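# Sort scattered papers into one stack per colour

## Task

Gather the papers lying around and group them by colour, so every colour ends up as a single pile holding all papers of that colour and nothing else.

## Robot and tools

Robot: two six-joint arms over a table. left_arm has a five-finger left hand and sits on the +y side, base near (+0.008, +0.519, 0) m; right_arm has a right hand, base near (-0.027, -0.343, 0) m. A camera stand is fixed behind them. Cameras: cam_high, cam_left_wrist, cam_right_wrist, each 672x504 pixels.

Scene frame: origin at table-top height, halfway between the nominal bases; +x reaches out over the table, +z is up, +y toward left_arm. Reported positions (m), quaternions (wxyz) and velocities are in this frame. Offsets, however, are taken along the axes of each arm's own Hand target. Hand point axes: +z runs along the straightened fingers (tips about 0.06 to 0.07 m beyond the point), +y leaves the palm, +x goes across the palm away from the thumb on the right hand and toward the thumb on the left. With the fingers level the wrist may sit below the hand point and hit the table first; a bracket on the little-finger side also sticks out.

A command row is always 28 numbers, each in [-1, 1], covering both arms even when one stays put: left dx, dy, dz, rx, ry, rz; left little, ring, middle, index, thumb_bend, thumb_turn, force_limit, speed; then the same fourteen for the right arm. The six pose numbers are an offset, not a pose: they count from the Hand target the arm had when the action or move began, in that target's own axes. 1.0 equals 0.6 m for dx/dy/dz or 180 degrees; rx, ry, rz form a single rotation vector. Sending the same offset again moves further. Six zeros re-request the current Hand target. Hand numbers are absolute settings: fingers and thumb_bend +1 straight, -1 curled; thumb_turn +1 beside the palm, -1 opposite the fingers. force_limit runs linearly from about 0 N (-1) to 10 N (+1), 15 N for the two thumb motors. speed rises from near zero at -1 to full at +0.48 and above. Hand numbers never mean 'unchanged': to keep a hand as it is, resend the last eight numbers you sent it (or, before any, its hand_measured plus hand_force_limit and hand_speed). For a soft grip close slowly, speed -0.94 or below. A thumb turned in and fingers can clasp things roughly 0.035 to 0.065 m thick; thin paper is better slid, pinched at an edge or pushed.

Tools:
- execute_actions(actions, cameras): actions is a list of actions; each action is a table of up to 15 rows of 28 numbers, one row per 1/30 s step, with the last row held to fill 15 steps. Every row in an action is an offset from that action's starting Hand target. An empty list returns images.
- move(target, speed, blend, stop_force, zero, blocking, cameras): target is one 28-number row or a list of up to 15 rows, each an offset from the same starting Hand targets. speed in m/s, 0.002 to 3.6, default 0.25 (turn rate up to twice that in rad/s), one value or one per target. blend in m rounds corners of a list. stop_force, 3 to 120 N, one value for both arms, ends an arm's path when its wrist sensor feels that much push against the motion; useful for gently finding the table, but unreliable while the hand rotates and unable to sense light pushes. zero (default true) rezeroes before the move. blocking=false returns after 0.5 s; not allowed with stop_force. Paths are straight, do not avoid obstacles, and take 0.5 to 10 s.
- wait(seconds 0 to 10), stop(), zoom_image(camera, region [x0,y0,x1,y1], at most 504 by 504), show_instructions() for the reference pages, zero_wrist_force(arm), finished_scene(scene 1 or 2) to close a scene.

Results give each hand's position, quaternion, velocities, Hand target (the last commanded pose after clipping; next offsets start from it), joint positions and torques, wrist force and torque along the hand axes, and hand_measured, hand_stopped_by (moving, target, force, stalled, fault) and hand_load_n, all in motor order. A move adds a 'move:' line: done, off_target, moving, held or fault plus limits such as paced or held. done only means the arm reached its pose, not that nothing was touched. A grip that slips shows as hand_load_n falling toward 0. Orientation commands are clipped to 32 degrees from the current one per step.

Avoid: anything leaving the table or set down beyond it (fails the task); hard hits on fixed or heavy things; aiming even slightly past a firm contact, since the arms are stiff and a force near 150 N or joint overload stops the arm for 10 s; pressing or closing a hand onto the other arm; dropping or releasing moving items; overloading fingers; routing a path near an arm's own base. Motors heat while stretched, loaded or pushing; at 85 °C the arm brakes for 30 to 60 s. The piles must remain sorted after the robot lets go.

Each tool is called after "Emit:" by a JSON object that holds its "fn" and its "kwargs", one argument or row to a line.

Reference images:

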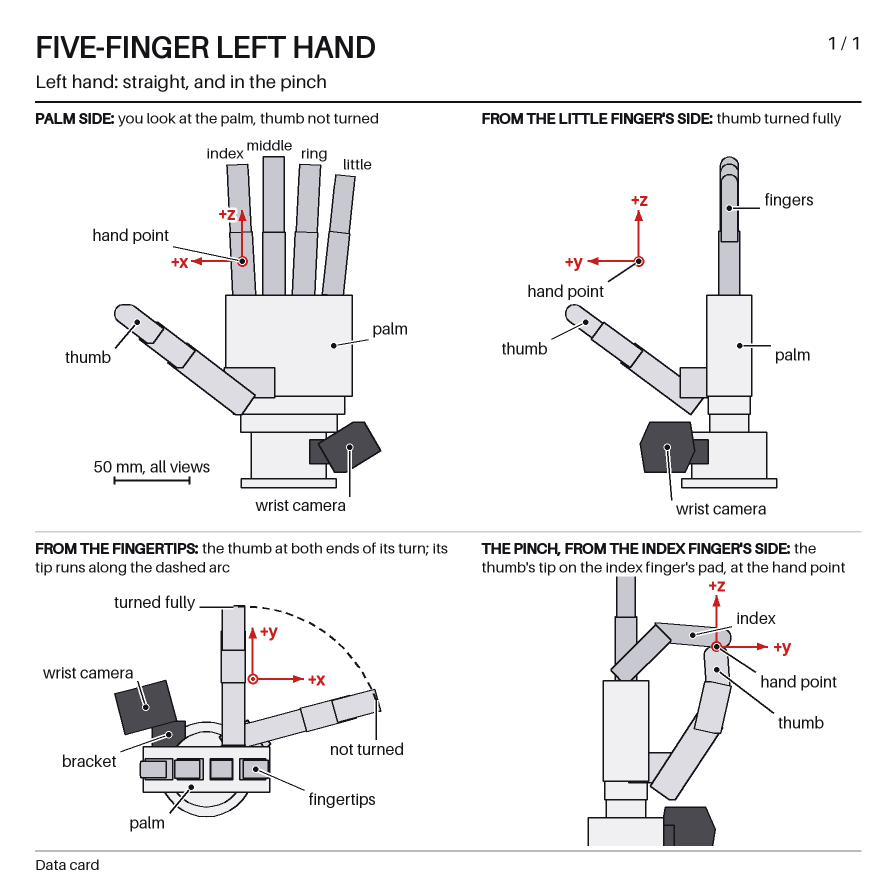

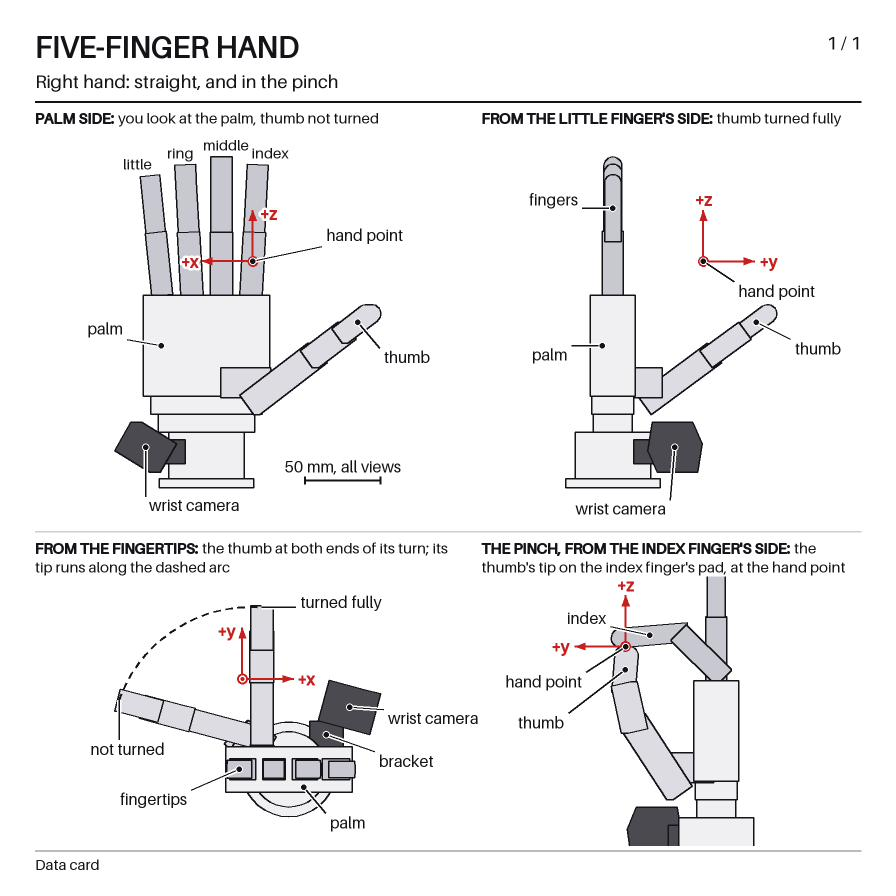

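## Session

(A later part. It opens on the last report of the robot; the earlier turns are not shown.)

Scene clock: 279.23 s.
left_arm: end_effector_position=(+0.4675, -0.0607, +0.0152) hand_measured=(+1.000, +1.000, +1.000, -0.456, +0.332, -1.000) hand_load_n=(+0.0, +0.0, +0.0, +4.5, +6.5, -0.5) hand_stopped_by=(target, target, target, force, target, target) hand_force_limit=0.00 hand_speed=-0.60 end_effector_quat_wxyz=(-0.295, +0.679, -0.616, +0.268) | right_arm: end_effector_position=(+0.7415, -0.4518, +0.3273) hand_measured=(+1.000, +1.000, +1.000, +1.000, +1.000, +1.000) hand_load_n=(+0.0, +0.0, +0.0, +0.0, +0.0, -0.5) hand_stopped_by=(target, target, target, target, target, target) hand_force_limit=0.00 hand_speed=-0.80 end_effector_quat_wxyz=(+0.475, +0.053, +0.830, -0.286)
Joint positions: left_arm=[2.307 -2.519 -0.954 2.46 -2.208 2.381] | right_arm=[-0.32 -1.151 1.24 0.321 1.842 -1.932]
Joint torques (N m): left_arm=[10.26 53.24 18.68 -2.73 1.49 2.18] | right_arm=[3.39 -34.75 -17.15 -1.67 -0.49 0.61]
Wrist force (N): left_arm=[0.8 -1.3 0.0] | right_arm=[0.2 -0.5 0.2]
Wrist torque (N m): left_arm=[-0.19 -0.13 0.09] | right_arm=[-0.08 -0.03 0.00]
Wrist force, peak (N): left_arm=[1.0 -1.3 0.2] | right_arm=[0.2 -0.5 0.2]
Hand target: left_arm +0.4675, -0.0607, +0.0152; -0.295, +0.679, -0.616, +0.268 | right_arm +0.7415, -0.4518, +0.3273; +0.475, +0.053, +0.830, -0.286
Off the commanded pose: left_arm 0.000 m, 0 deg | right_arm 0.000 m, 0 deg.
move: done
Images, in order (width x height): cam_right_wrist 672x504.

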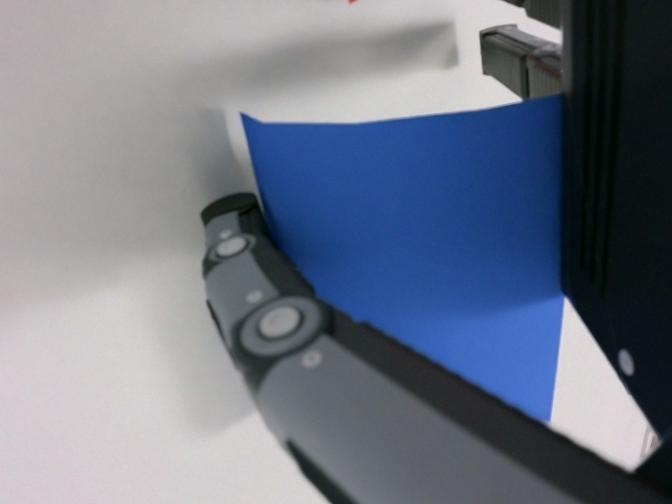

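Emit:
{"fn": "move", "kwargs": {
  "target": [
    [0,-0.0914,-0.0853,0,0,0,1,1,1,-0.6,0.33,-1,0.0,-0.6,0,0,0,0,0,0,1,1,1,1,1,1,0,-0.8],
    [-0.315,-0.0509,-0.1287,0,0.0833,0.0777,1,1,1,-0.6,0.33,-1,0.0,-0.6,0,0,0,0,0,0,1,1,1,1,1,1,0,-0.8]
  ],
  "speed": 0.12,
  "blend": 0.02,
  "cameras": ["cam_right_wrist","cam_high"]
}}

Emit:
{"fn": "zoom_image", "kwargs": {
  "camera": "cam_high",
  "region": [340, 130, 520, 250]
}}

Scene clock: 282.40 s.
left_arm: end_effector_position=(+0.4137, +0.1239, +0.0903) hand_measured=(+1.000, +1.000, +1.000, -0.456, +0.332, -1.000) hand_load_n=(+0.0, +0.0, -0.5, +5.0, +6.5, -0.5) hand_stopped_by=(target, target, target, force, target, target) hand_force_limit=0.00 hand_speed=-0.60 end_effector_quat_wxyz=(+0.243, -0.559, +0.727, -0.316) | right_arm: end_effector_position=(+0.7415, -0.4518, +0.3273) hand_measured=(+1.000, +1.000, +1.000, +1.000, +1.000, +1.000) hand_load_n=(+0.0, +0.0, +0.5, +0.0, +0.0, +0.0) hand_stopped_by=(target, target, target, target, target, target) hand_force_limit=0.00 hand_speed=-0.80 end_effector_quat_wxyz=(+0.475, +0.053, +0.830, -0.286)
Joint positions: left_arm=[2.603 -1.894 -1.751 2.873 -1.786 2.937] | right_arm=[-0.32 -1.151 1.24 0.321 1.842 -1.932]
Joint torques (N m): left_arm=[-2.28 32.63 11.5 -1.49 -0.53 0.28] | right_arm=[4.35 -36.1 -17.03 -1.51 -0.91 0.35]
Wrist force (N): left_arm=[0.0 -0.8 0.0] | right_arm=[-0.1 -0.1 0.4]
Wrist torque (N m): left_arm=[-0.06 0.02 0.02] | right_arm=[-0.04 0.01 -0.01]
Wrist force, peak (N): left_arm=[0.8 -1.9 -0.2] | right_arm=[0.1 -0.4 0.3]
Hand target: left_arm +0.4136, +0.1240, +0.0902; +0.243, -0.559, +0.727, -0.316 | right_arm +0.7415, -0.4518, +0.3273; +0.475, +0.053, +0.830, -0.286
Off the commanded pose: left_arm 0.000 m, 0 deg | right_arm 0.000 m, 0 deg.
move: done
Images, in order (width x height): cam_high 672x504, cam_right_wrist 672x504.

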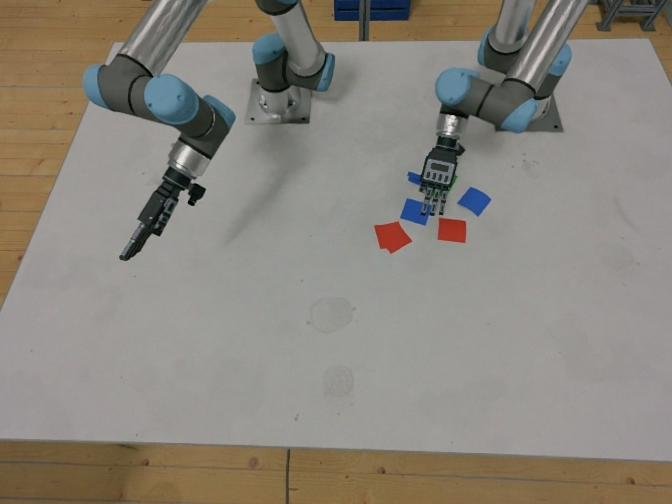

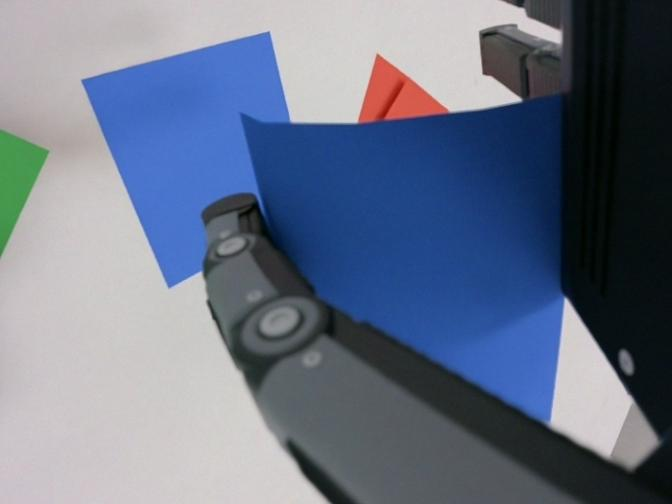

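Scaled by 2.800 from the camera's 672x504 image, which has a finer 960x720 frame.

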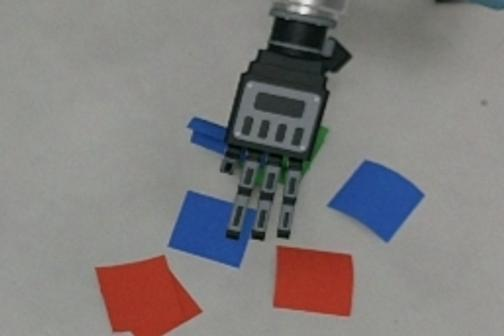

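Emit:
{"fn": "move", "kwargs": {
  "target": [
    [-0.0068,0.062,0.0595,0,-0.0325,-0.0303,1,1,1,-0.6,0.33,-1,0.0,-0.6,0,0,0,0,0,0,1,1,1,1,1,1,0,-0.8],
    [-0.0068,0.0853,0.0827,0,-0.0325,-0.0303,1,1,1,-0.6,0.33,-1,0.0,-0.6,0,0,0,0,0,0,1,1,1,1,1,1,0,-0.8]
  ],
  "speed": [0.1,0.03],
  "cameras": ["cam_right_wrist"]
}}

Scene clock: 284.77 s.
left_arm: end_effector_position=(+0.4160, +0.1276, +0.0188) hand_measured=(+1.000, +1.000, +1.000, -0.456, +0.332, -1.000) hand_load_n=(+0.0, -0.5, +0.0, +5.0, +6.5, -0.5) hand_stopped_by=(target, target, target, force, target, target) hand_force_limit=0.00 hand_speed=-0.60 end_effector_quat_wxyz=(+0.264, -0.608, +0.686, -0.298) end_effector_velocity=(-0.001, +0.001, +0.001) end_effector_angular_velocity=(+0.002, +0.003, +0.000) | right_arm: end_effector_position=(+0.7415, -0.4518, +0.3273) hand_measured=(+1.000, +1.000, +1.000, +1.000, +1.000, +1.000) hand_load_n=(-0.5, +0.0, +0.0, +0.0, +0.0, +0.0) hand_stopped_by=(target, target, target, target, target, target) hand_force_limit=0.00 hand_speed=-0.80 end_effector_quat_wxyz=(+0.475, +0.053, +0.830, -0.286)
Joint positions: left_arm=[2.565 -2.014 -1.799 3.005 -1.911 2.806] | right_arm=[-0.32 -1.151 1.24 0.321 1.842 -1.932]
Joint velocities: left_arm=[0 0.002 0 -0.006 0 0.001] | right_arm=[within noise]
Joint torques (N m): left_arm=[9.74 37.39 21.84 -2.45 2.09 2.96] | right_arm=[4.59 -35.31 -17.56 -1.89 -0.69 0.53]
Wrist force (N): left_arm=[0.5 -0.8 0.0] | right_arm=[-0.1 -0.2 0.2]
Wrist torque (N m): left_arm=[-0.04 -0.04 -0.07] | right_arm=[-0.05 0.00 -0.01]
Wrist force, peak (N): left_arm=[0.1 -1.4 -0.4] | right_arm=[0.1 -0.2 0.5]
Hand target: left_arm +0.4160, +0.1275, +0.0189; +0.264, -0.608, +0.686, -0.299 | right_arm +0.7415, -0.4518, +0.3273; +0.475, +0.053, +0.830, -0.286
Off the commanded pose: left_arm 0.000 m, 0 deg | right_arm 0.000 m, 0 deg.
move: done
Images, in order (width x height): cam_right_wrist 672x504.

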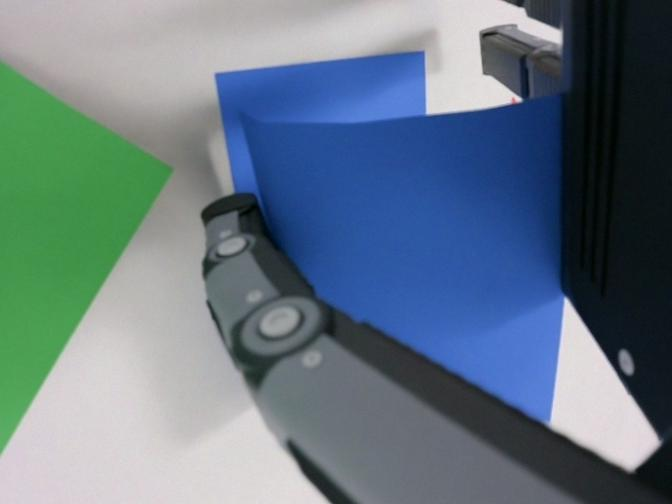

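Emit:
{"fn": "move", "kwargs": {
  "target": [
    [-0.0133,0.0023,-0.0024,0,0,0,1,1,1,-0.6,0.33,-1,0.0,-0.6,0,0,0,0,0,0,1,1,1,1,1,1,0,-0.8],
    [-0.0133,0.0035,-0.0013,0,0,0,1,1,1,-0.6,0.33,-1,0.0,-0.6,0,0,0,0,0,0,1,1,1,1,1,1,0,-0.8],
    [-0.0133,0.0035,-0.0013,0,0,0,1,1,1,-0.45,0.45,-1,0.0,-0.3,0,0,0,0,0,0,1,1,1,1,1,1,0,-0.8]
  ],
  "speed": 0.03,
  "cameras": ["cam_right_wrist"]
}}

Scene clock: 286.33 s.
left_arm: end_effector_position=(+0.4150, +0.1357, +0.0179) hand_measured=(+1.000, +1.000, +1.000, -0.450, +0.450, -1.000) hand_load_n=(+0.0, +0.0, +0.0, +0.0, +0.0, +0.0) hand_stopped_by=(target, target, target, target, target, target) hand_force_limit=0.00 hand_speed=-0.30 end_effector_quat_wxyz=(+0.264, -0.608, +0.686, -0.298) | right_arm: end_effector_position=(+0.7415, -0.4518, +0.3273) hand_measured=(+1.000, +1.000, +1.000, +1.000, +1.000, +1.000) hand_load_n=(+0.0, +0.0, +0.0, +0.0, +0.0, +0.0) hand_stopped_by=(target, target, target, target, target, target) hand_force_limit=0.00 hand_speed=-0.80 end_effector_quat_wxyz=(+0.475, +0.053, +0.830, -0.286)
Joint positions: left_arm=[2.58 -2.001 -1.822 3.018 -1.9 2.817] | right_arm=[-0.32 -1.151 1.24 0.321 1.842 -1.932]
Joint torques (N m): left_arm=[-10.92 34.41 17.01 -2.37 -2.54 -2.08] | right_arm=[4.29 -34.94 -17.79 -1.85 -0.64 0.51]
Wrist force (N): left_arm=[0.4 -0.9 0.2] | right_arm=[-0.1 -0.1 0.2]
Wrist torque (N m): left_arm=[-0.07 -0.04 -0.07] | right_arm=[-0.05 0.00 -0.01]
Wrist force, peak (N): left_arm=[0.6 -1.1 0.2] | right_arm=[-0.1 -0.2 0.4]
Hand target: left_arm +0.4150, +0.1357, +0.0179; +0.264, -0.608, +0.686, -0.299 | right_arm +0.7415, -0.4518, +0.3273; +0.475, +0.053, +0.830, -0.286
Off the commanded pose: left_arm 0.000 m, 0 deg | right_arm 0.000 m, 0 deg.
move: done
Images, in order (width x height): cam_right_wrist 672x504.

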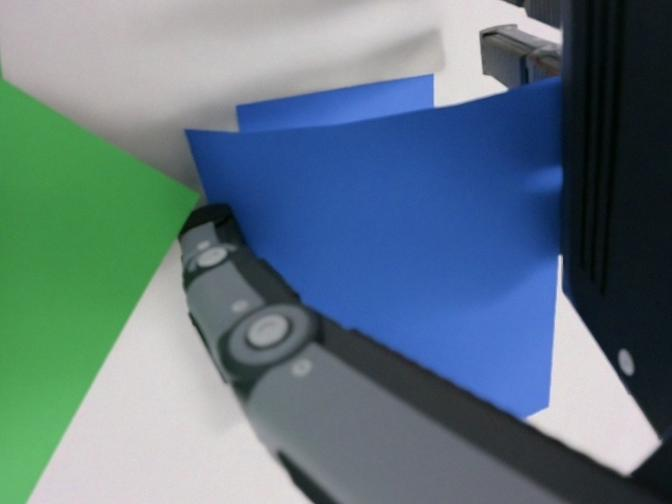

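Emit:
{"fn": "move", "kwargs": {
  "target": [
    [-0.0083,-0.0114,0.0122,0,0,0,1,1,1,-0.45,0.45,-1,0.0,-0.3,0,0,0,0,0,0,1,1,1,1,1,1,0,-0.8],
    [-0.0083,-0.0114,0.0122,0,0,0,1,1,1,-0.2,0.45,-1,0.0,-0.3,0,0,0,0,0,0,1,1,1,1,1,1,0,-0.8]
  ],
  "speed": 0.03,
  "cameras": ["cam_right_wrist"]
}}

Scene clock: 287.77 s.
left_arm: end_effector_position=(+0.4255, +0.1394, +0.0179) hand_measured=(+1.000, +1.000, +1.000, -0.200, +0.450, -1.000) hand_load_n=(+0.0, +0.0, +0.0, +0.0, +0.0, +0.0) hand_stopped_by=(target, target, target, target, target, target) hand_force_limit=0.00 hand_speed=-0.30 end_effector_quat_wxyz=(+0.264, -0.608, +0.686, -0.299) | right_arm: end_effector_position=(+0.7415, -0.4518, +0.3273) hand_measured=(+1.000, +1.000, +1.000, +1.000, +1.000, +1.000) hand_load_n=(+0.0, +0.0, +0.0, +0.0, +0.0, +0.0) hand_stopped_by=(target, target, target, target, target, target) hand_force_limit=0.00 hand_speed=-0.80 end_effector_quat_wxyz=(+0.475, +0.053, +0.830, -0.286)
Joint positions: left_arm=[2.601 -2.007 -1.811 3.018 -1.885 2.833] | right_arm=[-0.32 -1.151 1.24 0.321 1.842 -1.932]
Joint torques (N m): left_arm=[-11.04 38.08 8.21 -0.02 -2.56 -2.15] | right_arm=[3.41 -35.46 -18 -1.87 -0.73 0.49]
Wrist force (N): left_arm=[0.5 -0.9 0.1] | right_arm=[0.0 -0.2 0.3]
Wrist torque (N m): left_arm=[-0.05 -0.05 -0.05] | right_arm=[-0.05 -0.01 0.00]
Wrist force, peak (N): left_arm=[0.6 -1.2 0.3] | right_arm=[-0.1 -0.4 0.3]
Hand target: left_arm +0.4255, +0.1394, +0.0180; +0.264, -0.608, +0.686, -0.299 | right_arm +0.7415, -0.4518, +0.3273; +0.475, +0.053, +0.830, -0.286
Off the commanded pose: left_arm 0.000 m, 0 deg | right_arm 0.000 m, 0 deg.
move: done
Images, in order (width x height): cam_right_wrist 672x504.

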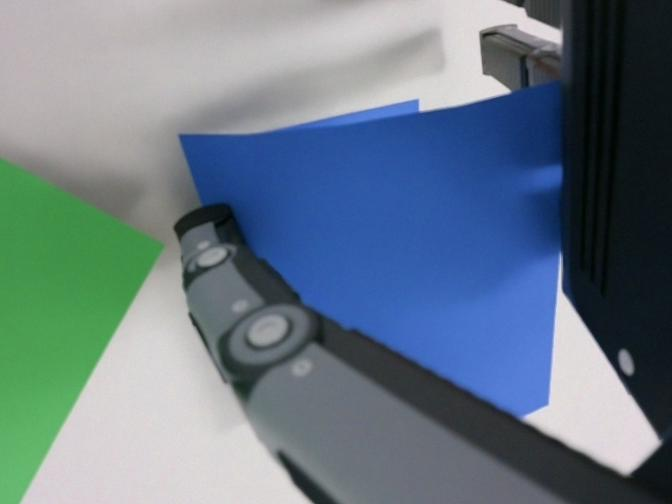

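Emit:
{"fn": "move", "kwargs": {
  "target": [
    [0,-0.0061,-0.0057,0.0167,0,0,1,1,1,0.1,0.55,-1,0.0,0,0,0,0,0,0,0,1,1,1,1,1,1,0,-0.8],
    [0,-0.0061,-0.0057,0.0167,0,0,1,1,1,0.8,0.55,-1,0.0,0.3,0,0,0,0,0,0,1,1,1,1,1,1,0,-0.8]
  ],
  "speed": 0.05,
  "cameras": ["cam_right_wrist"]
}}

Scene clock: 289.33 s.
left_arm: end_effector_position=(+0.4255, +0.1394, +0.0230) hand_measured=(+1.000, +1.000, +1.000, +0.800, +0.550, -1.000) hand_load_n=(+0.0, +0.0, +0.0, +0.0, +0.0, +0.0) hand_stopped_by=(target, target, target, target, target, target) hand_force_limit=0.00 hand_speed=0.30 end_effector_quat_wxyz=(+0.280, -0.601, +0.678, -0.316) | right_arm: end_effector_position=(+0.7415, -0.4518, +0.3273) hand_measured=(+1.000, +1.000, +1.000, +1.000, +1.000, +1.000) hand_load_n=(+0.0, +0.0, +0.0, +0.0, +0.0, -0.5) hand_stopped_by=(target, target, target, target, target, target) hand_force_limit=0.00 hand_speed=-0.80 end_effector_quat_wxyz=(+0.475, +0.053, +0.830, -0.286)
Joint positions: left_arm=[2.59 -1.983 -1.846 3.08 -1.909 2.842] | right_arm=[-0.32 -1.151 1.24 0.321 1.842 -1.932]
Joint torques (N m): left_arm=[10.14 24.42 23.13 -1.41 1.9 -1.96] | right_arm=[4.5 -35.6 -16.32 -1.89 -0.77 0.37]
Wrist force (N): left_arm=[0.5 -1.1 0.3] | right_arm=[0.0 -0.3 0.3]
Wrist torque (N m): left_arm=[-0.10 -0.03 -0.07] | right_arm=[-0.07 -0.01 -0.01]
Wrist force, peak (N): left_arm=[0.3 -9.1 -14.3] | right_arm=[0.2 -0.5 0.2]
Hand target: left_arm +0.4255, +0.1394, +0.0230; +0.280, -0.601, +0.678, -0.316 | right_arm +0.7415, -0.4518, +0.3273; +0.475, +0.053, +0.830, -0.286
Off the commanded pose: left_arm 0.000 m, 0 deg | right_arm 0.000 m, 0 deg.
move: done
Images, in order (width x height): cam_right_wrist 672x504.

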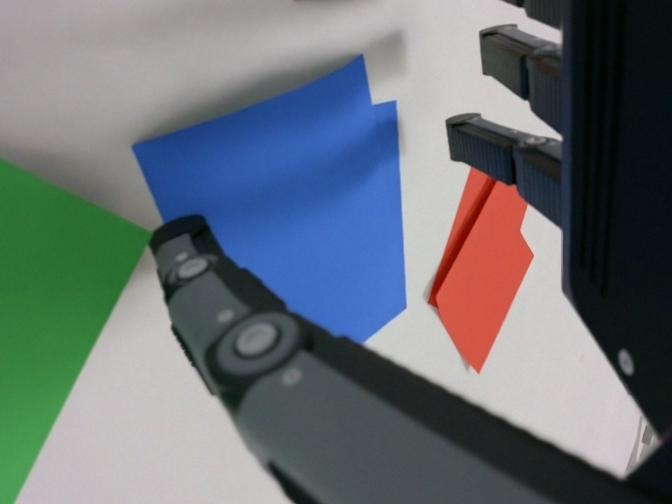

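Emit:
{"fn": "move", "kwargs": {
  "target": [0,-0.1532,-0.1286,0,0,0,1,1,1,0.8,0.55,-1,0,0.2,0,0,0,0,0,0,1,1,1,1,1,1,0,-0.8],
  "speed": 0.15,
  "cameras": ["cam_right_wrist","cam_high"]
}}

Emit:
{"fn": "zoom_image", "kwargs": {
  "camera": "cam_high",
  "region": [340, 130, 520, 250]
}}

Scene clock: 290.73 s.
left_arm: end_effector_position=(+0.4255, +0.1394, +0.1429) hand_measured=(+1.000, +1.000, +1.000, +0.800, +0.550, -1.000) hand_load_n=(+0.0, -0.5, +0.0, +0.0, +0.0, -0.5) hand_stopped_by=(target, target, target, target, target, target) hand_force_limit=0.00 hand_speed=0.20 end_effector_quat_wxyz=(+0.280, -0.601, +0.678, -0.316) | right_arm: end_effector_position=(+0.7415, -0.4518, +0.3273) hand_measured=(+1.000, +1.000, +1.000, +1.000, +1.000, +1.000) hand_load_n=(+0.0, +0.0, +0.0, +0.0, +0.0, +0.0) hand_stopped_by=(target, target, target, target, target, target) hand_force_limit=0.00 hand_speed=-0.80 end_effector_quat_wxyz=(+0.475, +0.053, +0.830, -0.286)
Joint positions: left_arm=[2.59 -1.835 -1.699 2.784 -1.909 2.842] | right_arm=[-0.32 -1.151 1.24 0.321 1.842 -1.932]
Joint torques (N m): left_arm=[-9.05 29.28 19.84 -1.8 -0.4 -1.65] | right_arm=[4.48 -36.13 -16.34 -1.69 -0.72 0.42]
Wrist force (N): left_arm=[0.4 -0.9 -0.3] | right_arm=[0.0 -0.3 0.2]
Wrist torque (N m): left_arm=[-0.04 -0.04 -0.05] | right_arm=[-0.06 -0.01 -0.01]
Wrist force, peak (N): left_arm=[0.3 -2.5 -1.0] | right_arm=[-0.1 -0.5 0.2]
Hand target: left_arm +0.4255, +0.1394, +0.1430; +0.280, -0.601, +0.678, -0.316 | right_arm +0.7415, -0.4518, +0.3273; +0.475, +0.053, +0.830, -0.286
Off the commanded pose: left_arm 0.000 m, 0 deg | right_arm 0.000 m, 0 deg.
move: done
Images, in order (width x height): cam_high 672x504, cam_right_wrist 672x504.

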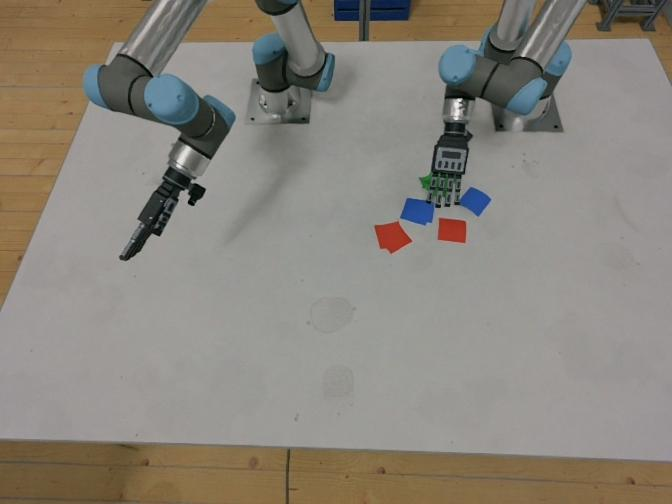

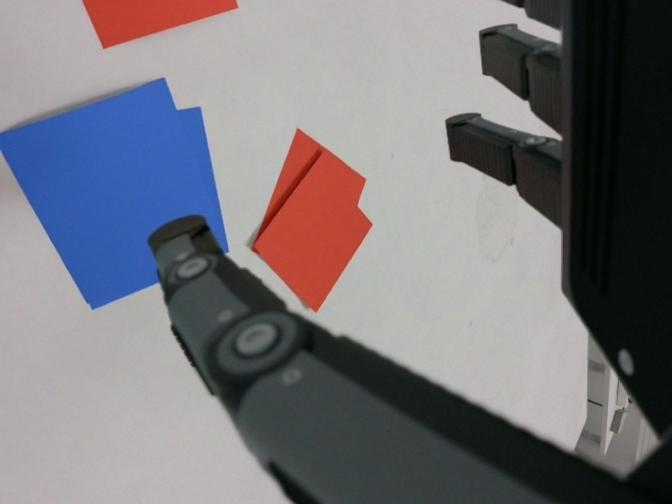

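Scaled by 2.800 from the camera's 672x504 image, which has a finer 960x720 frame.

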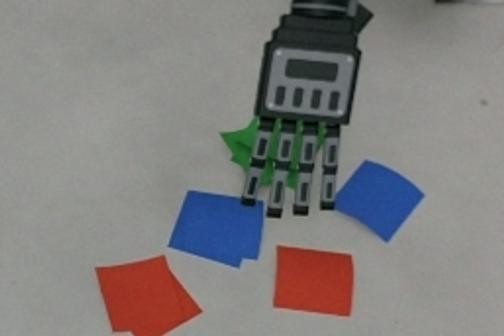

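Emit:
{"fn": "move", "kwargs": {
  "target": [
    [-0.127,-0.0195,0.1529,0,0.0106,0.0089,1,1,1,0.6,1,-1,0.25,0,0,0,0,0,0,0,1,1,1,1,1,1,0,-0.8],
    [-0.127,0.069,0.2272,0,0.0106,0.0089,1,1,1,0.6,1,-1,0.25,0,0,0,0,0,0,0,1,1,1,1,1,1,0,-0.8]
  ],
  "speed": 0.12,
  "cameras": ["cam_right_wrist"]
}}

Scene clock: 293.37 s.
left_arm: end_effector_position=(+0.5119, +0.2057, +0.0237) hand_measured=(+1.000, +1.000, +1.000, +0.600, +1.000, -1.000) hand_load_n=(+0.0, +0.0, +0.0, +0.0, +0.0, +0.0) hand_stopped_by=(target, target, target, target, target, target) hand_force_limit=0.25 hand_speed=0.00 end_effector_quat_wxyz=(+0.273, -0.586, +0.691, -0.322) | right_arm: end_effector_position=(+0.7415, -0.4518, +0.3273) hand_measured=(+1.000, +1.000, +1.000, +1.000, +1.000, +1.000) hand_load_n=(+0.0, +0.0, +0.0, +0.0, -0.5, -0.5) hand_stopped_by=(target, target, target, target, target, target) hand_force_limit=0.00 hand_speed=-0.80 end_effector_quat_wxyz=(+0.475, +0.053, +0.830, -0.286)
Joint positions: left_arm=[2.841 -2.001 -1.806 3.103 -1.688 3.043] | right_arm=[-0.32 -1.151 1.24 0.321 1.842 -1.932]
Joint torques (N m): left_arm=[4.21 31.52 21.12 -0.25 1.79 0.68] | right_arm=[5.08 -35.47 -16.73 -1.79 -0.55 0.41]
Wrist force (N): left_arm=[0.8 -0.8 0.0] | right_arm=[-0.1 -0.3 0.2]
Wrist torque (N m): left_arm=[-0.07 -0.08 0.05] | right_arm=[-0.07 0.01 -0.02]
Wrist force, peak (N): left_arm=[0.3 -2.5 -1.2] | right_arm=[-0.1 -0.3 0.4]
Hand target: left_arm +0.5120, +0.2057, +0.0237; +0.273, -0.586, +0.691, -0.322 | right_arm +0.7415, -0.4518, +0.3273; +0.475, +0.053, +0.830, -0.286
Off the commanded pose: left_arm 0.000 m, 0 deg | right_arm 0.000 m, 0 deg.
move: done
Images, in order (width x height): cam_right_wrist 672x504.

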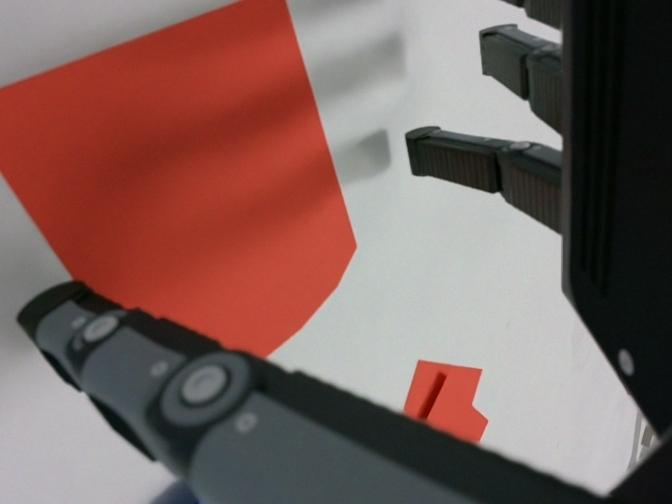

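Emit:
{"fn": "move", "kwargs": {
  "target": [-0.0175,0.0118,-0.014,0,-0.0213,-0.0179,1,1,1,0.6,1,-1,0.25,0,0,0,0,0,0,0,1,1,1,1,1,1,0,-0.8],
  "speed": 0.06,
  "cameras": ["cam_right_wrist"]
}}

Scene clock: 294.67 s.
left_arm: end_effector_position=(+0.5028, +0.2178, +0.0236) hand_measured=(+1.000, +1.000, +1.000, +0.600, +1.000, -1.000) hand_load_n=(+0.0, +0.0, +0.0, +0.0, +0.0, +0.0) hand_stopped_by=(target, target, target, target, target, target) hand_force_limit=0.25 hand_speed=0.00 end_effector_quat_wxyz=(-0.287, +0.616, -0.665, +0.310) end_effector_velocity=(+0.001, -0.001, +0.000) end_effector_angular_velocity=(+0.000, -0.001, -0.008) | right_arm: end_effector_position=(+0.7415, -0.4518, +0.3273) hand_measured=(+1.000, +1.000, +1.000, +1.000, +1.000, +1.000) hand_load_n=(+0.0, +0.0, +0.0, +0.0, +0.0, +0.0) hand_stopped_by=(target, target, target, target, target, target) hand_force_limit=0.00 hand_speed=-0.80 end_effector_quat_wxyz=(+0.475, +0.053, +0.830, -0.286)
Joint positions: left_arm=[2.829 -1.983 -1.837 3.106 -1.764 2.977] | right_arm=[-0.32 -1.151 1.24 0.321 1.842 -1.932]
Joint velocities: left_arm=[0 -0.002 0.002 0.002 0.005 0.006] | right_arm=[within noise]
Joint torques (N m): left_arm=[1.68 26.11 25.03 -1.48 2.24 3.04] | right_arm=[4.78 -35.15 -17.03 -1.71 -0.68 0.63]
Wrist force (N): left_arm=[0.6 -0.6 0.3] | right_arm=[0.0 -0.3 0.2]
Wrist torque (N m): left_arm=[-0.07 -0.03 -0.03] | right_arm=[-0.07 -0.01 -0.01]
Wrist force, peak (N): left_arm=[0.7 -1.2 0.2] | right_arm=[-0.1 -0.3 0.3]
Hand target: left_arm +0.5028, +0.2179, +0.0236; -0.287, +0.616, -0.665, +0.310 | right_arm +0.7415, -0.4518, +0.3273; +0.475, +0.053, +0.830, -0.286
Off the commanded pose: left_arm 0.000 m, 0 deg | right_arm 0.000 m, 0 deg.
move: done
Images, in order (width x height): cam_right_wrist 672x504.

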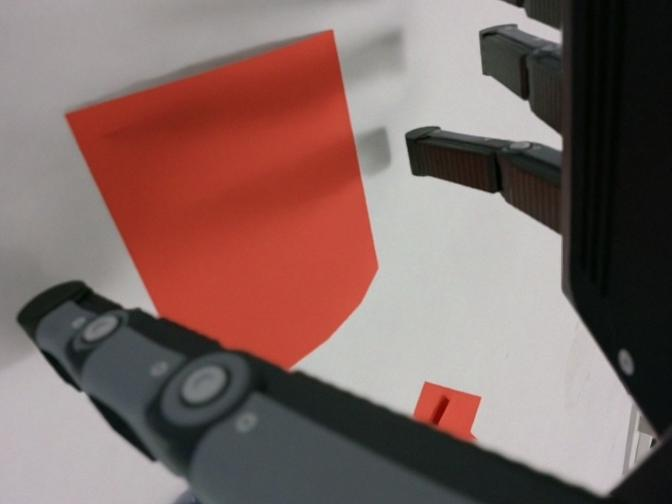

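Emit:
{"fn": "move", "kwargs": {
  "target": [0,0.0102,0.0086,0,0,0,1,1,1,0.6,1,-1,0.25,-0.2,0,0,0,0,0,0,1,1,1,1,1,1,0,-0.8],
  "speed": 0.008,
  "stop_force": 3
}}

Emit:
{"fn": "move", "kwargs": {
  "target": [
    [0,-0.0023,-0.0019,0.0111,0,0,1,1,1,0.43,1,-1,0,-0.4,0,0,0,0,0,0,1,1,1,1,1,1,0,-0.8],
    [0,-0.0037,-0.0031,0.0167,0,0,1,1,1,0.33,1,-1,0,-0.4,0,0,0,0,0,0,1,1,1,1,1,1,0,-0.8],
    [0,-0.0043,-0.0036,0.0206,0,0,1,1,1,0.25,1,-1,0.1,-0.4,0,0,0,0,0,0,1,1,1,1,1,1,0,-0.8]
  ],
  "speed": 0.02,
  "cameras": ["cam_right_wrist"]
}}

Scene clock: 296.70 s.
left_arm: end_effector_position=(+0.5029, +0.2179, +0.0172) hand_measured=(+1.000, +1.000, +1.000, +0.600, +1.000, -1.000) hand_load_n=(+0.0, +0.0, +0.0, +0.0, +0.0, +0.0) hand_stopped_by=(target, target, target, target, target, target) hand_force_limit=0.25 hand_speed=-0.20 end_effector_quat_wxyz=(-0.287, +0.616, -0.665, +0.310) | right_arm: end_effector_position=(+0.7415, -0.4518, +0.3273) hand_measured=(+1.000, +1.000, +1.000, +1.000, +1.000, +1.000) hand_load_n=(+0.0, +0.0, +0.0, +0.0, +0.0, +0.0) hand_stopped_by=(target, target, target, target, target, target) hand_force_limit=0.00 hand_speed=-0.80 end_effector_quat_wxyz=(+0.475, +0.053, +0.830, -0.286)
Joint positions: left_arm=[2.829 -1.993 -1.843 3.121 -1.764 2.977] | right_arm=[-0.32 -1.151 1.24 0.321 1.842 -1.932]
Joint torques (N m): left_arm=[9.34 35.76 22.11 -1.99 1.82 3.09] | right_arm=[5.15 -35 -17.79 -1.84 -0.7 0.37]
Wrist force (N): left_arm=[0.6 -4.7 -2.5] | right_arm=[-0.1 -0.2 0.1]
Wrist torque (N m): left_arm=[-0.43 -0.07 0.00] | right_arm=[-0.04 0.01 -0.01]
Wrist force, peak (N): left_arm=[1.1 -10.1 -6.7] | right_arm=[-0.1 -0.4 0.3]
Hand target: left_arm +0.5029, +0.2178, +0.0172; -0.287, +0.616, -0.665, +0.310 (not the last commanded pose) | right_arm +0.7415, -0.4518, +0.3273; +0.475, +0.053, +0.830, -0.286
Off the commanded pose: left_arm 0.002 m, 0 deg | right_arm 0.000 m, 0 deg.
move: contact (left_arm)

Scene clock: 300.30 s.
left_arm: end_effector_position=(+0.5029, +0.2179, +0.0206) hand_measured=(+1.000, +1.000, +1.000, +0.250, +1.000, -1.000) hand_load_n=(+0.0, +0.0, +0.0, +0.0, +0.5, +0.0) hand_stopped_by=(target, target, target, target, target, target) hand_force_limit=0.10 hand_speed=-0.40 end_effector_quat_wxyz=(-0.307, +0.606, -0.655, +0.332) | right_arm: end_effector_position=(+0.7415, -0.4518, +0.3273) hand_measured=(+1.000, +1.000, +1.000, +1.000, +1.000, +1.000) hand_load_n=(+0.0, +0.0, -0.5, +0.0, +0.0, +0.0) hand_stopped_by=(target, target, target, target, target, target) hand_force_limit=0.00 hand_speed=-0.80 end_effector_quat_wxyz=(+0.475, +0.053, +0.830, -0.286)
Joint positions: left_arm=[2.821 -1.966 -1.893 3.21 -1.78 2.985] | right_arm=[-0.32 -1.151 1.24 0.321 1.842 -1.932]
Joint torques (N m): left_arm=[-3.43 22.83 22.99 -1.38 0.68 1.55] | right_arm=[4.16 -35.29 -16.64 -1.78 -0.66 0.66]
Wrist force (N): left_arm=[0.9 -5.0 -6.0] | right_arm=[-0.1 -0.2 0.2]
Wrist torque (N m): left_arm=[-0.59 -0.14 -0.03] | right_arm=[-0.05 0.00 -0.01]
Wrist force, peak (N): left_arm=[1.1 -9.1 -2.4] | right_arm=[0.1 -0.4 0.4]
Hand target: left_arm +0.5029, +0.2178, +0.0206; -0.307, +0.606, -0.655, +0.332 | right_arm +0.7415, -0.4518, +0.3273; +0.475, +0.053, +0.830, -0.286
Off the commanded pose: left_arm 0.000 m, 0 deg | right_arm 0.000 m, 0 deg.
move: done
Images, in order (width x height): cam_right_wrist 672x504.

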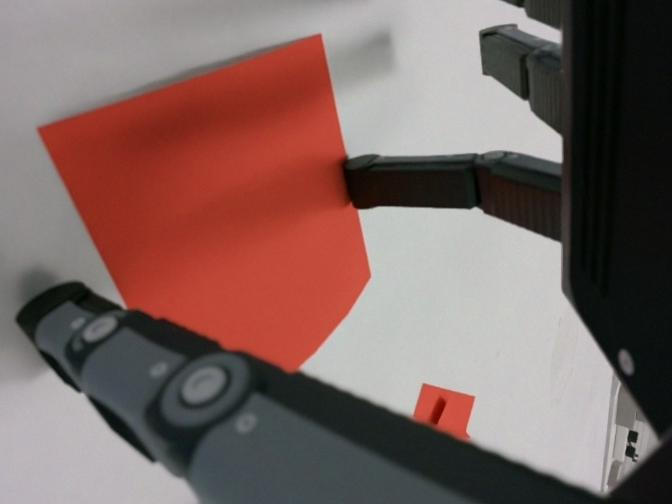

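Emit:
{"fn": "move", "kwargs": {
  "target": [
    [0,-0.0001,-0.0001,0.0005,0,0,1,1,1,0.18,1,-1,0.1,-0.4,0,0,0,0,0,0,1,1,1,1,1,1,0,-0.8],
    [0,-0.0001,-0.0001,0.0011,0,0,1,1,1,0.12,1,-1,0.1,-0.4,0,0,0,0,0,0,1,1,1,1,1,1,0,-0.8],
    [0,0.0004,0.0003,-0.0017,0,0,1,1,1,0.06,1,-1,0.1,-0.4,0,0,0,0,0,0,1,1,1,1,1,1,0,-0.8],
    [0,0.0009,0.0007,-0.0039,0,0,1,1,1,0.0,1,-1,0.1,-0.4,0,0,0,0,0,0,1,1,1,1,1,1,0,-0.8]
  ],
  "speed": 0.02,
  "cameras": ["cam_right_wrist"]
}}

Emit:
{"fn": "move", "kwargs": {
  "target": [
    [0,0.0008,0.0006,-0.0039,0,0,1,1,1,-0.05,1,-1,0.1,-0.4,0,0,0,0,0,0,1,1,1,1,1,1,0,-0.8],
    [0,0.0019,0.0014,-0.0094,0,0,1,1,1,-0.1,1,-1,0.1,-0.4,0,0,0,0,0,0,1,1,1,1,1,1,0,-0.8],
    [0,0.0032,0.0024,-0.0156,0,0,1,1,1,-0.15,1,-1,0.1,-0.4,0,0,0,0,0,0,1,1,1,1,1,1,0,-0.8]
  ],
  "speed": 0.02,
  "cameras": ["cam_right_wrist"]
}}

Scene clock: 304.80 s.
left_arm: end_effector_position=(+0.5029, +0.2178, +0.0199) hand_measured=(+1.000, +1.000, +1.000, +0.000, +1.000, -1.000) hand_load_n=(+0.0, +0.0, +0.0, +0.0, +0.0, +0.0) hand_stopped_by=(target, target, target, target, target, target) hand_force_limit=0.10 hand_speed=-0.40 end_effector_quat_wxyz=(-0.303, +0.608, -0.657, +0.328) | right_arm: end_effector_position=(+0.7415, -0.4518, +0.3273) hand_measured=(+1.000, +1.000, +1.000, +1.000, +1.000, +1.000) hand_load_n=(+0.5, +0.0, +0.0, +0.0, +0.0, +0.0) hand_stopped_by=(target, target, target, target, target, target) hand_force_limit=0.00 hand_speed=-0.80 end_effector_quat_wxyz=(+0.475, +0.053, +0.830, -0.286)
Joint positions: left_arm=[2.823 -1.971 -1.884 3.193 -1.777 2.983] | right_arm=[-0.32 -1.151 1.24 0.321 1.842 -1.932]
Joint torques (N m): left_arm=[6.94 29.54 6.86 1.34 0.41 -1.11] | right_arm=[5.31 -35.37 -17.23 -1.76 -0.56 0.27]
Wrist force (N): left_arm=[0.6 -5.7 -4.3] | right_arm=[-0.2 -0.1 0.3]
Wrist torque (N m): left_arm=[-0.55 -0.10 0.07] | right_arm=[-0.04 0.03 -0.02]
Wrist force, peak (N): left_arm=[0.8 -8.6 -8.9] | right_arm=[-0.1 -0.5 0.3]
Hand target: left_arm +0.5029, +0.2178, +0.0199; -0.303, +0.608, -0.657, +0.328 | right_arm +0.7415, -0.4518, +0.3273; +0.475, +0.053, +0.830, -0.286
Off the commanded pose: left_arm 0.000 m, 0 deg | right_arm 0.000 m, 0 deg.
move: done
Images, in order (width x height): cam_right_wrist 672x504.

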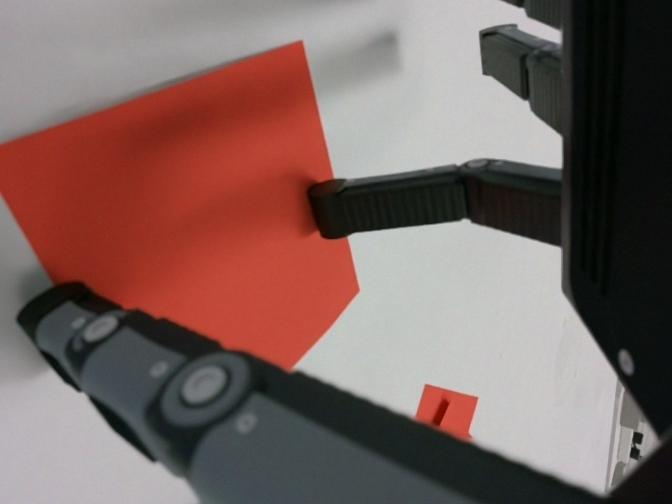

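Scene clock: 308.00 s.
left_arm: end_effector_position=(+0.5029, +0.2179, +0.0175) hand_measured=(+1.000, +1.000, +1.000, -0.150, +1.000, -1.000) hand_load_n=(+0.0, +0.0, +0.0, +0.0, -0.5, +0.0) hand_stopped_by=(target, target, target, target, target, target) hand_force_limit=0.10 hand_speed=-0.40 end_effector_quat_wxyz=(-0.288, +0.615, -0.664, +0.311) | right_arm: end_effector_position=(+0.7415, -0.4518, +0.3273) hand_measured=(+1.000, +1.000, +1.000, +1.000, +1.000, +1.000) hand_load_n=(+0.0, +0.0, +0.0, +0.0, +0.0, +0.0) hand_stopped_by=(target, target, target, target, target, target) hand_force_limit=0.00 hand_speed=-0.80 end_effector_quat_wxyz=(+0.475, +0.053, +0.830, -0.286)
Joint positions: left_arm=[2.829 -1.991 -1.845 3.126 -1.764 2.977] | right_arm=[-0.32 -1.151 1.24 0.321 1.842 -1.932]
Joint torques (N m): left_arm=[0.52 36.97 7.78 1.02 -1.93 0.03] | right_arm=[4.62 -35.69 -15.66 -1.85 -0.8 0.48]
Wrist force (N): left_arm=[0.7 -2.9 -0.8] | right_arm=[0.0 -0.3 0.2]
Wrist torque (N m): left_arm=[-0.21 -0.09 0.07] | right_arm=[-0.07 -0.01 -0.01]
Wrist force, peak (N): left_arm=[1.0 -7.1 -4.0] | right_arm=[0.0 -0.4 0.4]
Hand target: left_arm +0.5029, +0.2178, +0.0175; -0.288, +0.615, -0.664, +0.311 | right_arm +0.7415, -0.4518, +0.3273; +0.475, +0.053, +0.830, -0.286
Off the commanded pose: left_arm 0.000 m, 0 deg | right_arm 0.000 m, 0 deg.
move: done
Images, in order (width x height): cam_right_wrist 672x504.

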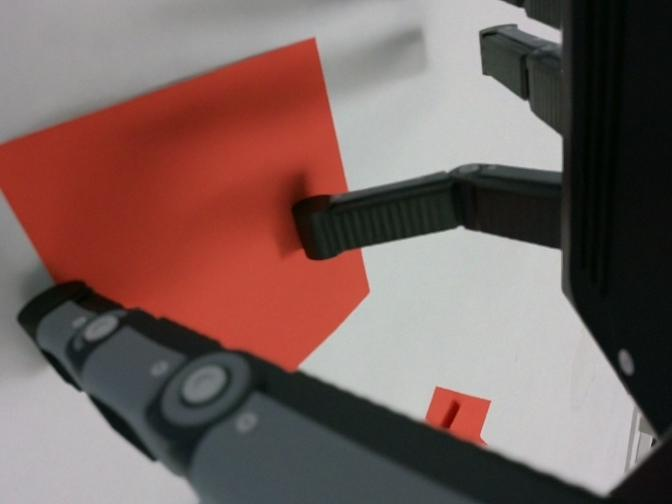

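Emit:
{"fn": "move", "kwargs": {
  "target": [
    [0,-0.0051,-0.0043,0.0156,0,0,1,1,1,-0.15,1,-1,0.1,-0.2,0,0,0,0,0,0,1,1,1,1,1,1,0,-0.8],
    [0,-0.0051,-0.0043,0.0156,0,0,1,1,1,0.38,1,-1,0.1,-0.2,0,0,0,0,0,0,1,1,1,1,1,1,0,-0.8],
    [0,-0.0029,-0.0025,0.0156,0,0,1,1,1,0.38,1,-1,0.1,-0.2,0,0,0,0,0,0,1,1,1,1,1,1,0,-0.8]
  ],
  "speed": 0.02,
  "cameras": ["cam_right_wrist"]
}}

Emit:
{"fn": "zoom_image", "kwargs": {
  "camera": "cam_right_wrist",
  "region": [250, 60, 500, 260]
}}

Scene clock: 313.27 s.
left_arm: end_effector_position=(+0.5029, +0.2178, +0.0198) hand_measured=(+1.000, +1.000, +1.000, +0.380, +1.000, -1.000) hand_load_n=(+0.0, +0.0, +0.0, +0.0, +0.5, +0.0) hand_stopped_by=(target, target, target, target, target, target) hand_force_limit=0.10 hand_speed=-0.20 end_effector_quat_wxyz=(-0.303, +0.608, -0.657, +0.328) | right_arm: end_effector_position=(+0.7415, -0.4518, +0.3273) hand_measured=(+1.000, +1.000, +1.000, +1.000, +1.000, +1.000) hand_load_n=(+0.0, +0.0, +0.0, +0.0, +0.0, -0.5) hand_stopped_by=(target, target, target, target, target, target) hand_force_limit=0.00 hand_speed=-0.80 end_effector_quat_wxyz=(+0.475, +0.053, +0.830, -0.286)
Joint positions: left_arm=[2.823 -1.971 -1.884 3.194 -1.777 2.983] | right_arm=[-0.32 -1.151 1.24 0.321 1.842 -1.932]
Joint torques (N m): left_arm=[9.96 22.72 6.13 0.22 2.1 -1.6] | right_arm=[3.71 -35.34 -17.12 -1.97 -0.58 0.46]
Wrist force (N): left_arm=[1.0 -8.6 -5.6] | right_arm=[0.1 -0.4 0.3]
Wrist torque (N m): left_arm=[-0.77 -0.15 0.02] | right_arm=[-0.09 -0.02 -0.01]
Wrist force, peak (N): left_arm=[0.8 -8.9 -5.5] | right_arm=[0.1 -0.3 0.5]
Hand target: left_arm +0.5028, +0.2179, +0.0198; -0.303, +0.608, -0.657, +0.328 | right_arm +0.7415, -0.4518, +0.3273; +0.475, +0.053, +0.830, -0.286
Off the commanded pose: left_arm 0.000 m, 0 deg | right_arm 0.000 m, 0 deg.
move: done
Images, in order (width x height): cam_right_wrist 672x504.

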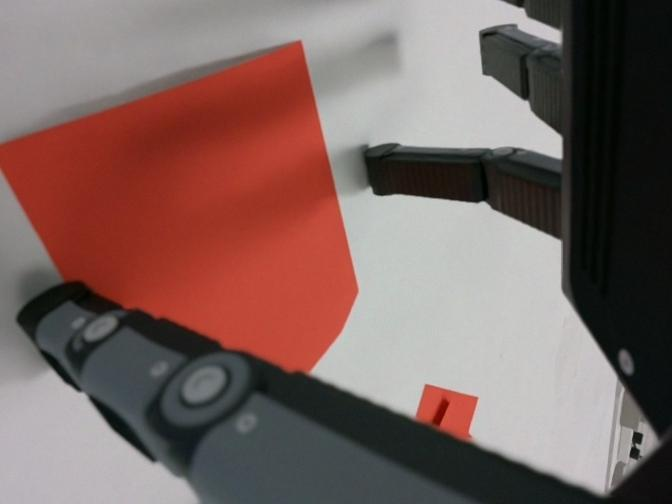

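Scaled by 2.016 from the camera's 672x504 image, which has a finer 960x720 frame.

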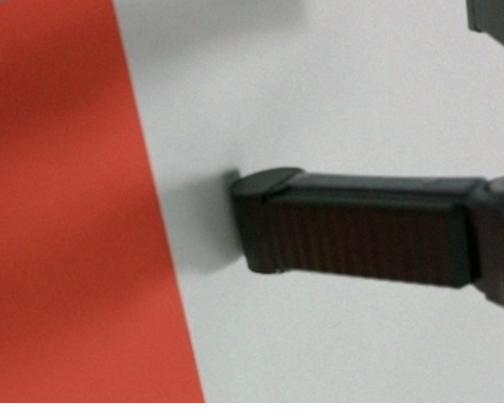

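Emit:
{"fn": "move", "kwargs": {
  "target": [
    [0,0,0,0,0,0,1,1,1,0.3,1,-1,0.1,-0.5,0,0,0,0,0,0,1,1,1,1,1,1,0,-0.8],
    [0,-0.0004,-0.0003,0,0,0,1,1,1,0.2,1,-1,0.1,-0.5,0,0,0,0,0,0,1,1,1,1,1,1,0,-0.8]
  ],
  "speed": 0.02,
  "cameras": ["cam_right_wrist"]
}}

Emit:
{"fn": "zoom_image", "kwargs": {
  "camera": "cam_right_wrist",
  "region": [250, 60, 500, 260]
}}

Scene clock: 315.13 s.
left_arm: end_effector_position=(+0.5028, +0.2178, +0.0201) hand_measured=(+1.000, +1.000, +1.000, +0.200, +1.000, -1.000) hand_load_n=(+0.0, +0.0, +0.0, +3.0, +0.5, +0.0) hand_stopped_by=(target, target, target, target, target, target) hand_force_limit=0.10 hand_speed=-0.50 end_effector_quat_wxyz=(-0.303, +0.608, -0.657, +0.328) | right_arm: end_effector_position=(+0.7415, -0.4518, +0.3273) hand_measured=(+1.000, +1.000, +1.000, +1.000, +1.000, +1.000) hand_load_n=(+0.0, +0.0, +0.0, +0.0, +0.0, +0.0) hand_stopped_by=(target, target, target, target, target, target) hand_force_limit=0.00 hand_speed=-0.80 end_effector_quat_wxyz=(+0.475, +0.053, +0.830, -0.286)
Joint positions: left_arm=[2.823 -1.971 -1.884 3.193 -1.777 2.983] | right_arm=[-0.32 -1.151 1.24 0.321 1.842 -1.932]
Joint torques (N m): left_arm=[9.36 32.04 16.2 -0.71 1.84 -1.64] | right_arm=[4.32 -35.25 -16.71 -1.86 -0.74 0.41]
Wrist force (N): left_arm=[0.6 -6.8 -1.7] | right_arm=[-0.1 -0.1 0.2]
Wrist torque (N m): left_arm=[-0.12 -0.08 -0.05] | right_arm=[-0.04 0.02 -0.02]
Wrist force, peak (N): left_arm=[0.9 -10.6 -5.3] | right_arm=[0.0 -0.2 0.4]
Hand target: left_arm +0.5028, +0.2179, +0.0201; -0.303, +0.608, -0.657, +0.328 | right_arm +0.7415, -0.4518, +0.3273; +0.475, +0.053, +0.830, -0.286
Off the commanded pose: left_arm 0.000 m, 0 deg | right_arm 0.000 m, 0 deg.
move: done
Images, in order (width x height): cam_right_wrist 672x504.

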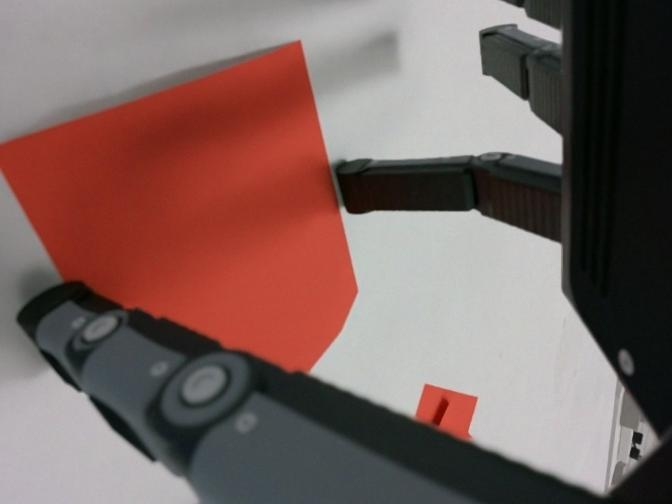

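Scaled by 2.016 from the camera's 672x504 image, which has a finer 960x720 frame.

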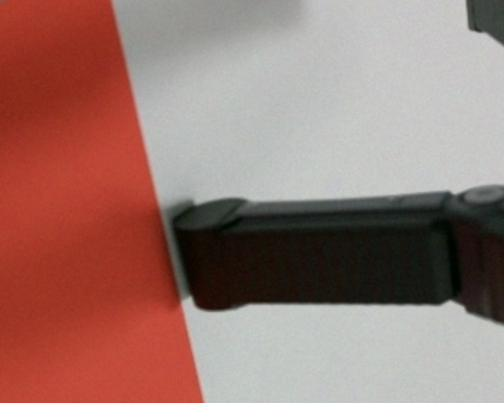

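Emit:
{"fn": "move", "kwargs": {
  "target": [
    [0,0,0,0,0,0,1,1,1,0.1,1,-1,0.1,-0.5,0,0,0,0,0,0,1,1,1,1,1,1,0,-0.8],
    [0,0.0004,0.0003,-0.0017,0,0,1,1,1,0.05,1,-1,0.1,-0.5,0,0,0,0,0,0,1,1,1,1,1,1,0,-0.8],
    [0,0.0011,0.0008,-0.0033,0,0,1,1,1,0.0,1,-1,0.1,-0.5,0,0,0,0,0,0,1,1,1,1,1,1,0,-0.8]
  ],
  "speed": 0.02,
  "cameras": ["cam_right_wrist"]
}}

Emit:
{"fn": "zoom_image", "kwargs": {
  "camera": "cam_right_wrist",
  "region": [200, 0, 450, 300]
}}

Scene clock: 318.47 s.
left_arm: end_effector_position=(+0.5028, +0.2178, +0.0193) hand_measured=(+1.000, +1.000, +1.000, +0.000, +1.000, -1.000) hand_load_n=(+0.0, +0.0, +0.0, +0.0, -0.5, +0.0) hand_stopped_by=(target, target, target, target, target, target) hand_force_limit=0.10 hand_speed=-0.50 end_effector_quat_wxyz=(-0.300, +0.609, -0.658, +0.324) | right_arm: end_effector_position=(+0.7415, -0.4518, +0.3273) hand_measured=(+1.000, +1.000, +1.000, +1.000, +1.000, +1.000) hand_load_n=(+0.0, +0.0, +0.0, +0.0, +0.0, +0.0) hand_stopped_by=(target, target, target, target, target, target) hand_force_limit=0.00 hand_speed=-0.80 end_effector_quat_wxyz=(+0.475, +0.053, +0.830, -0.286)
Joint positions: left_arm=[2.824 -1.975 -1.876 3.179 -1.775 2.982] | right_arm=[-0.32 -1.151 1.24 0.321 1.842 -1.932]
Joint torques (N m): left_arm=[7.05 23.43 5.14 0.8 1.33 -1.1] | right_arm=[4.47 -35.42 -16.83 -1.8 -0.65 0.54]
Wrist force (N): left_arm=[0.9 -9.7 -4.2] | right_arm=[-0.1 -0.1 0.2]
Wrist torque (N m): left_arm=[-0.77 -0.09 0.12] | right_arm=[-0.03 0.01 0.00]
Wrist force, peak (N): left_arm=[0.4 -11.6 -6.0] | right_arm=[-0.1 -0.4 0.4]
Hand target: left_arm +0.5028, +0.2179, +0.0193; -0.300, +0.609, -0.658, +0.324 | right_arm +0.7415, -0.4518, +0.3273; +0.475, +0.053, +0.830, -0.286
Off the commanded pose: left_arm 0.000 m, 0 deg | right_arm 0.000 m, 0 deg.
move: done
Images, in order (width x height): cam_right_wrist 672x504.

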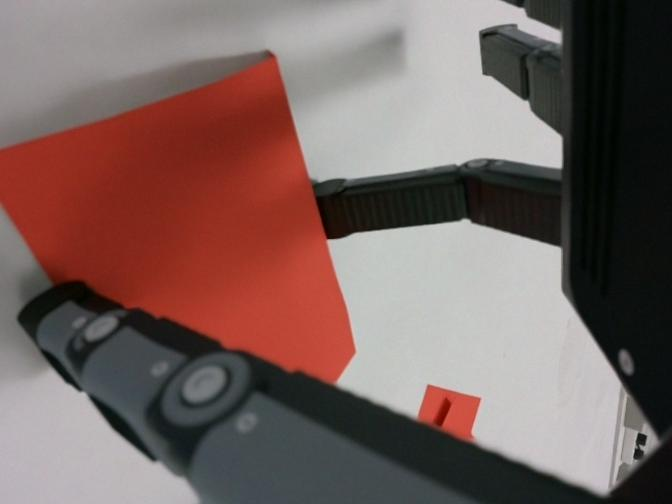

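Scaled by 1.680 from the camera's 672x504 image, which has a finer 960x720 frame.

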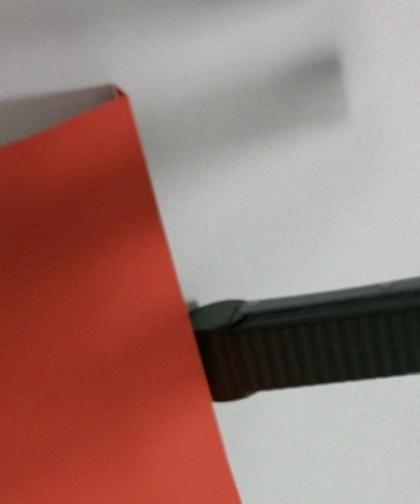

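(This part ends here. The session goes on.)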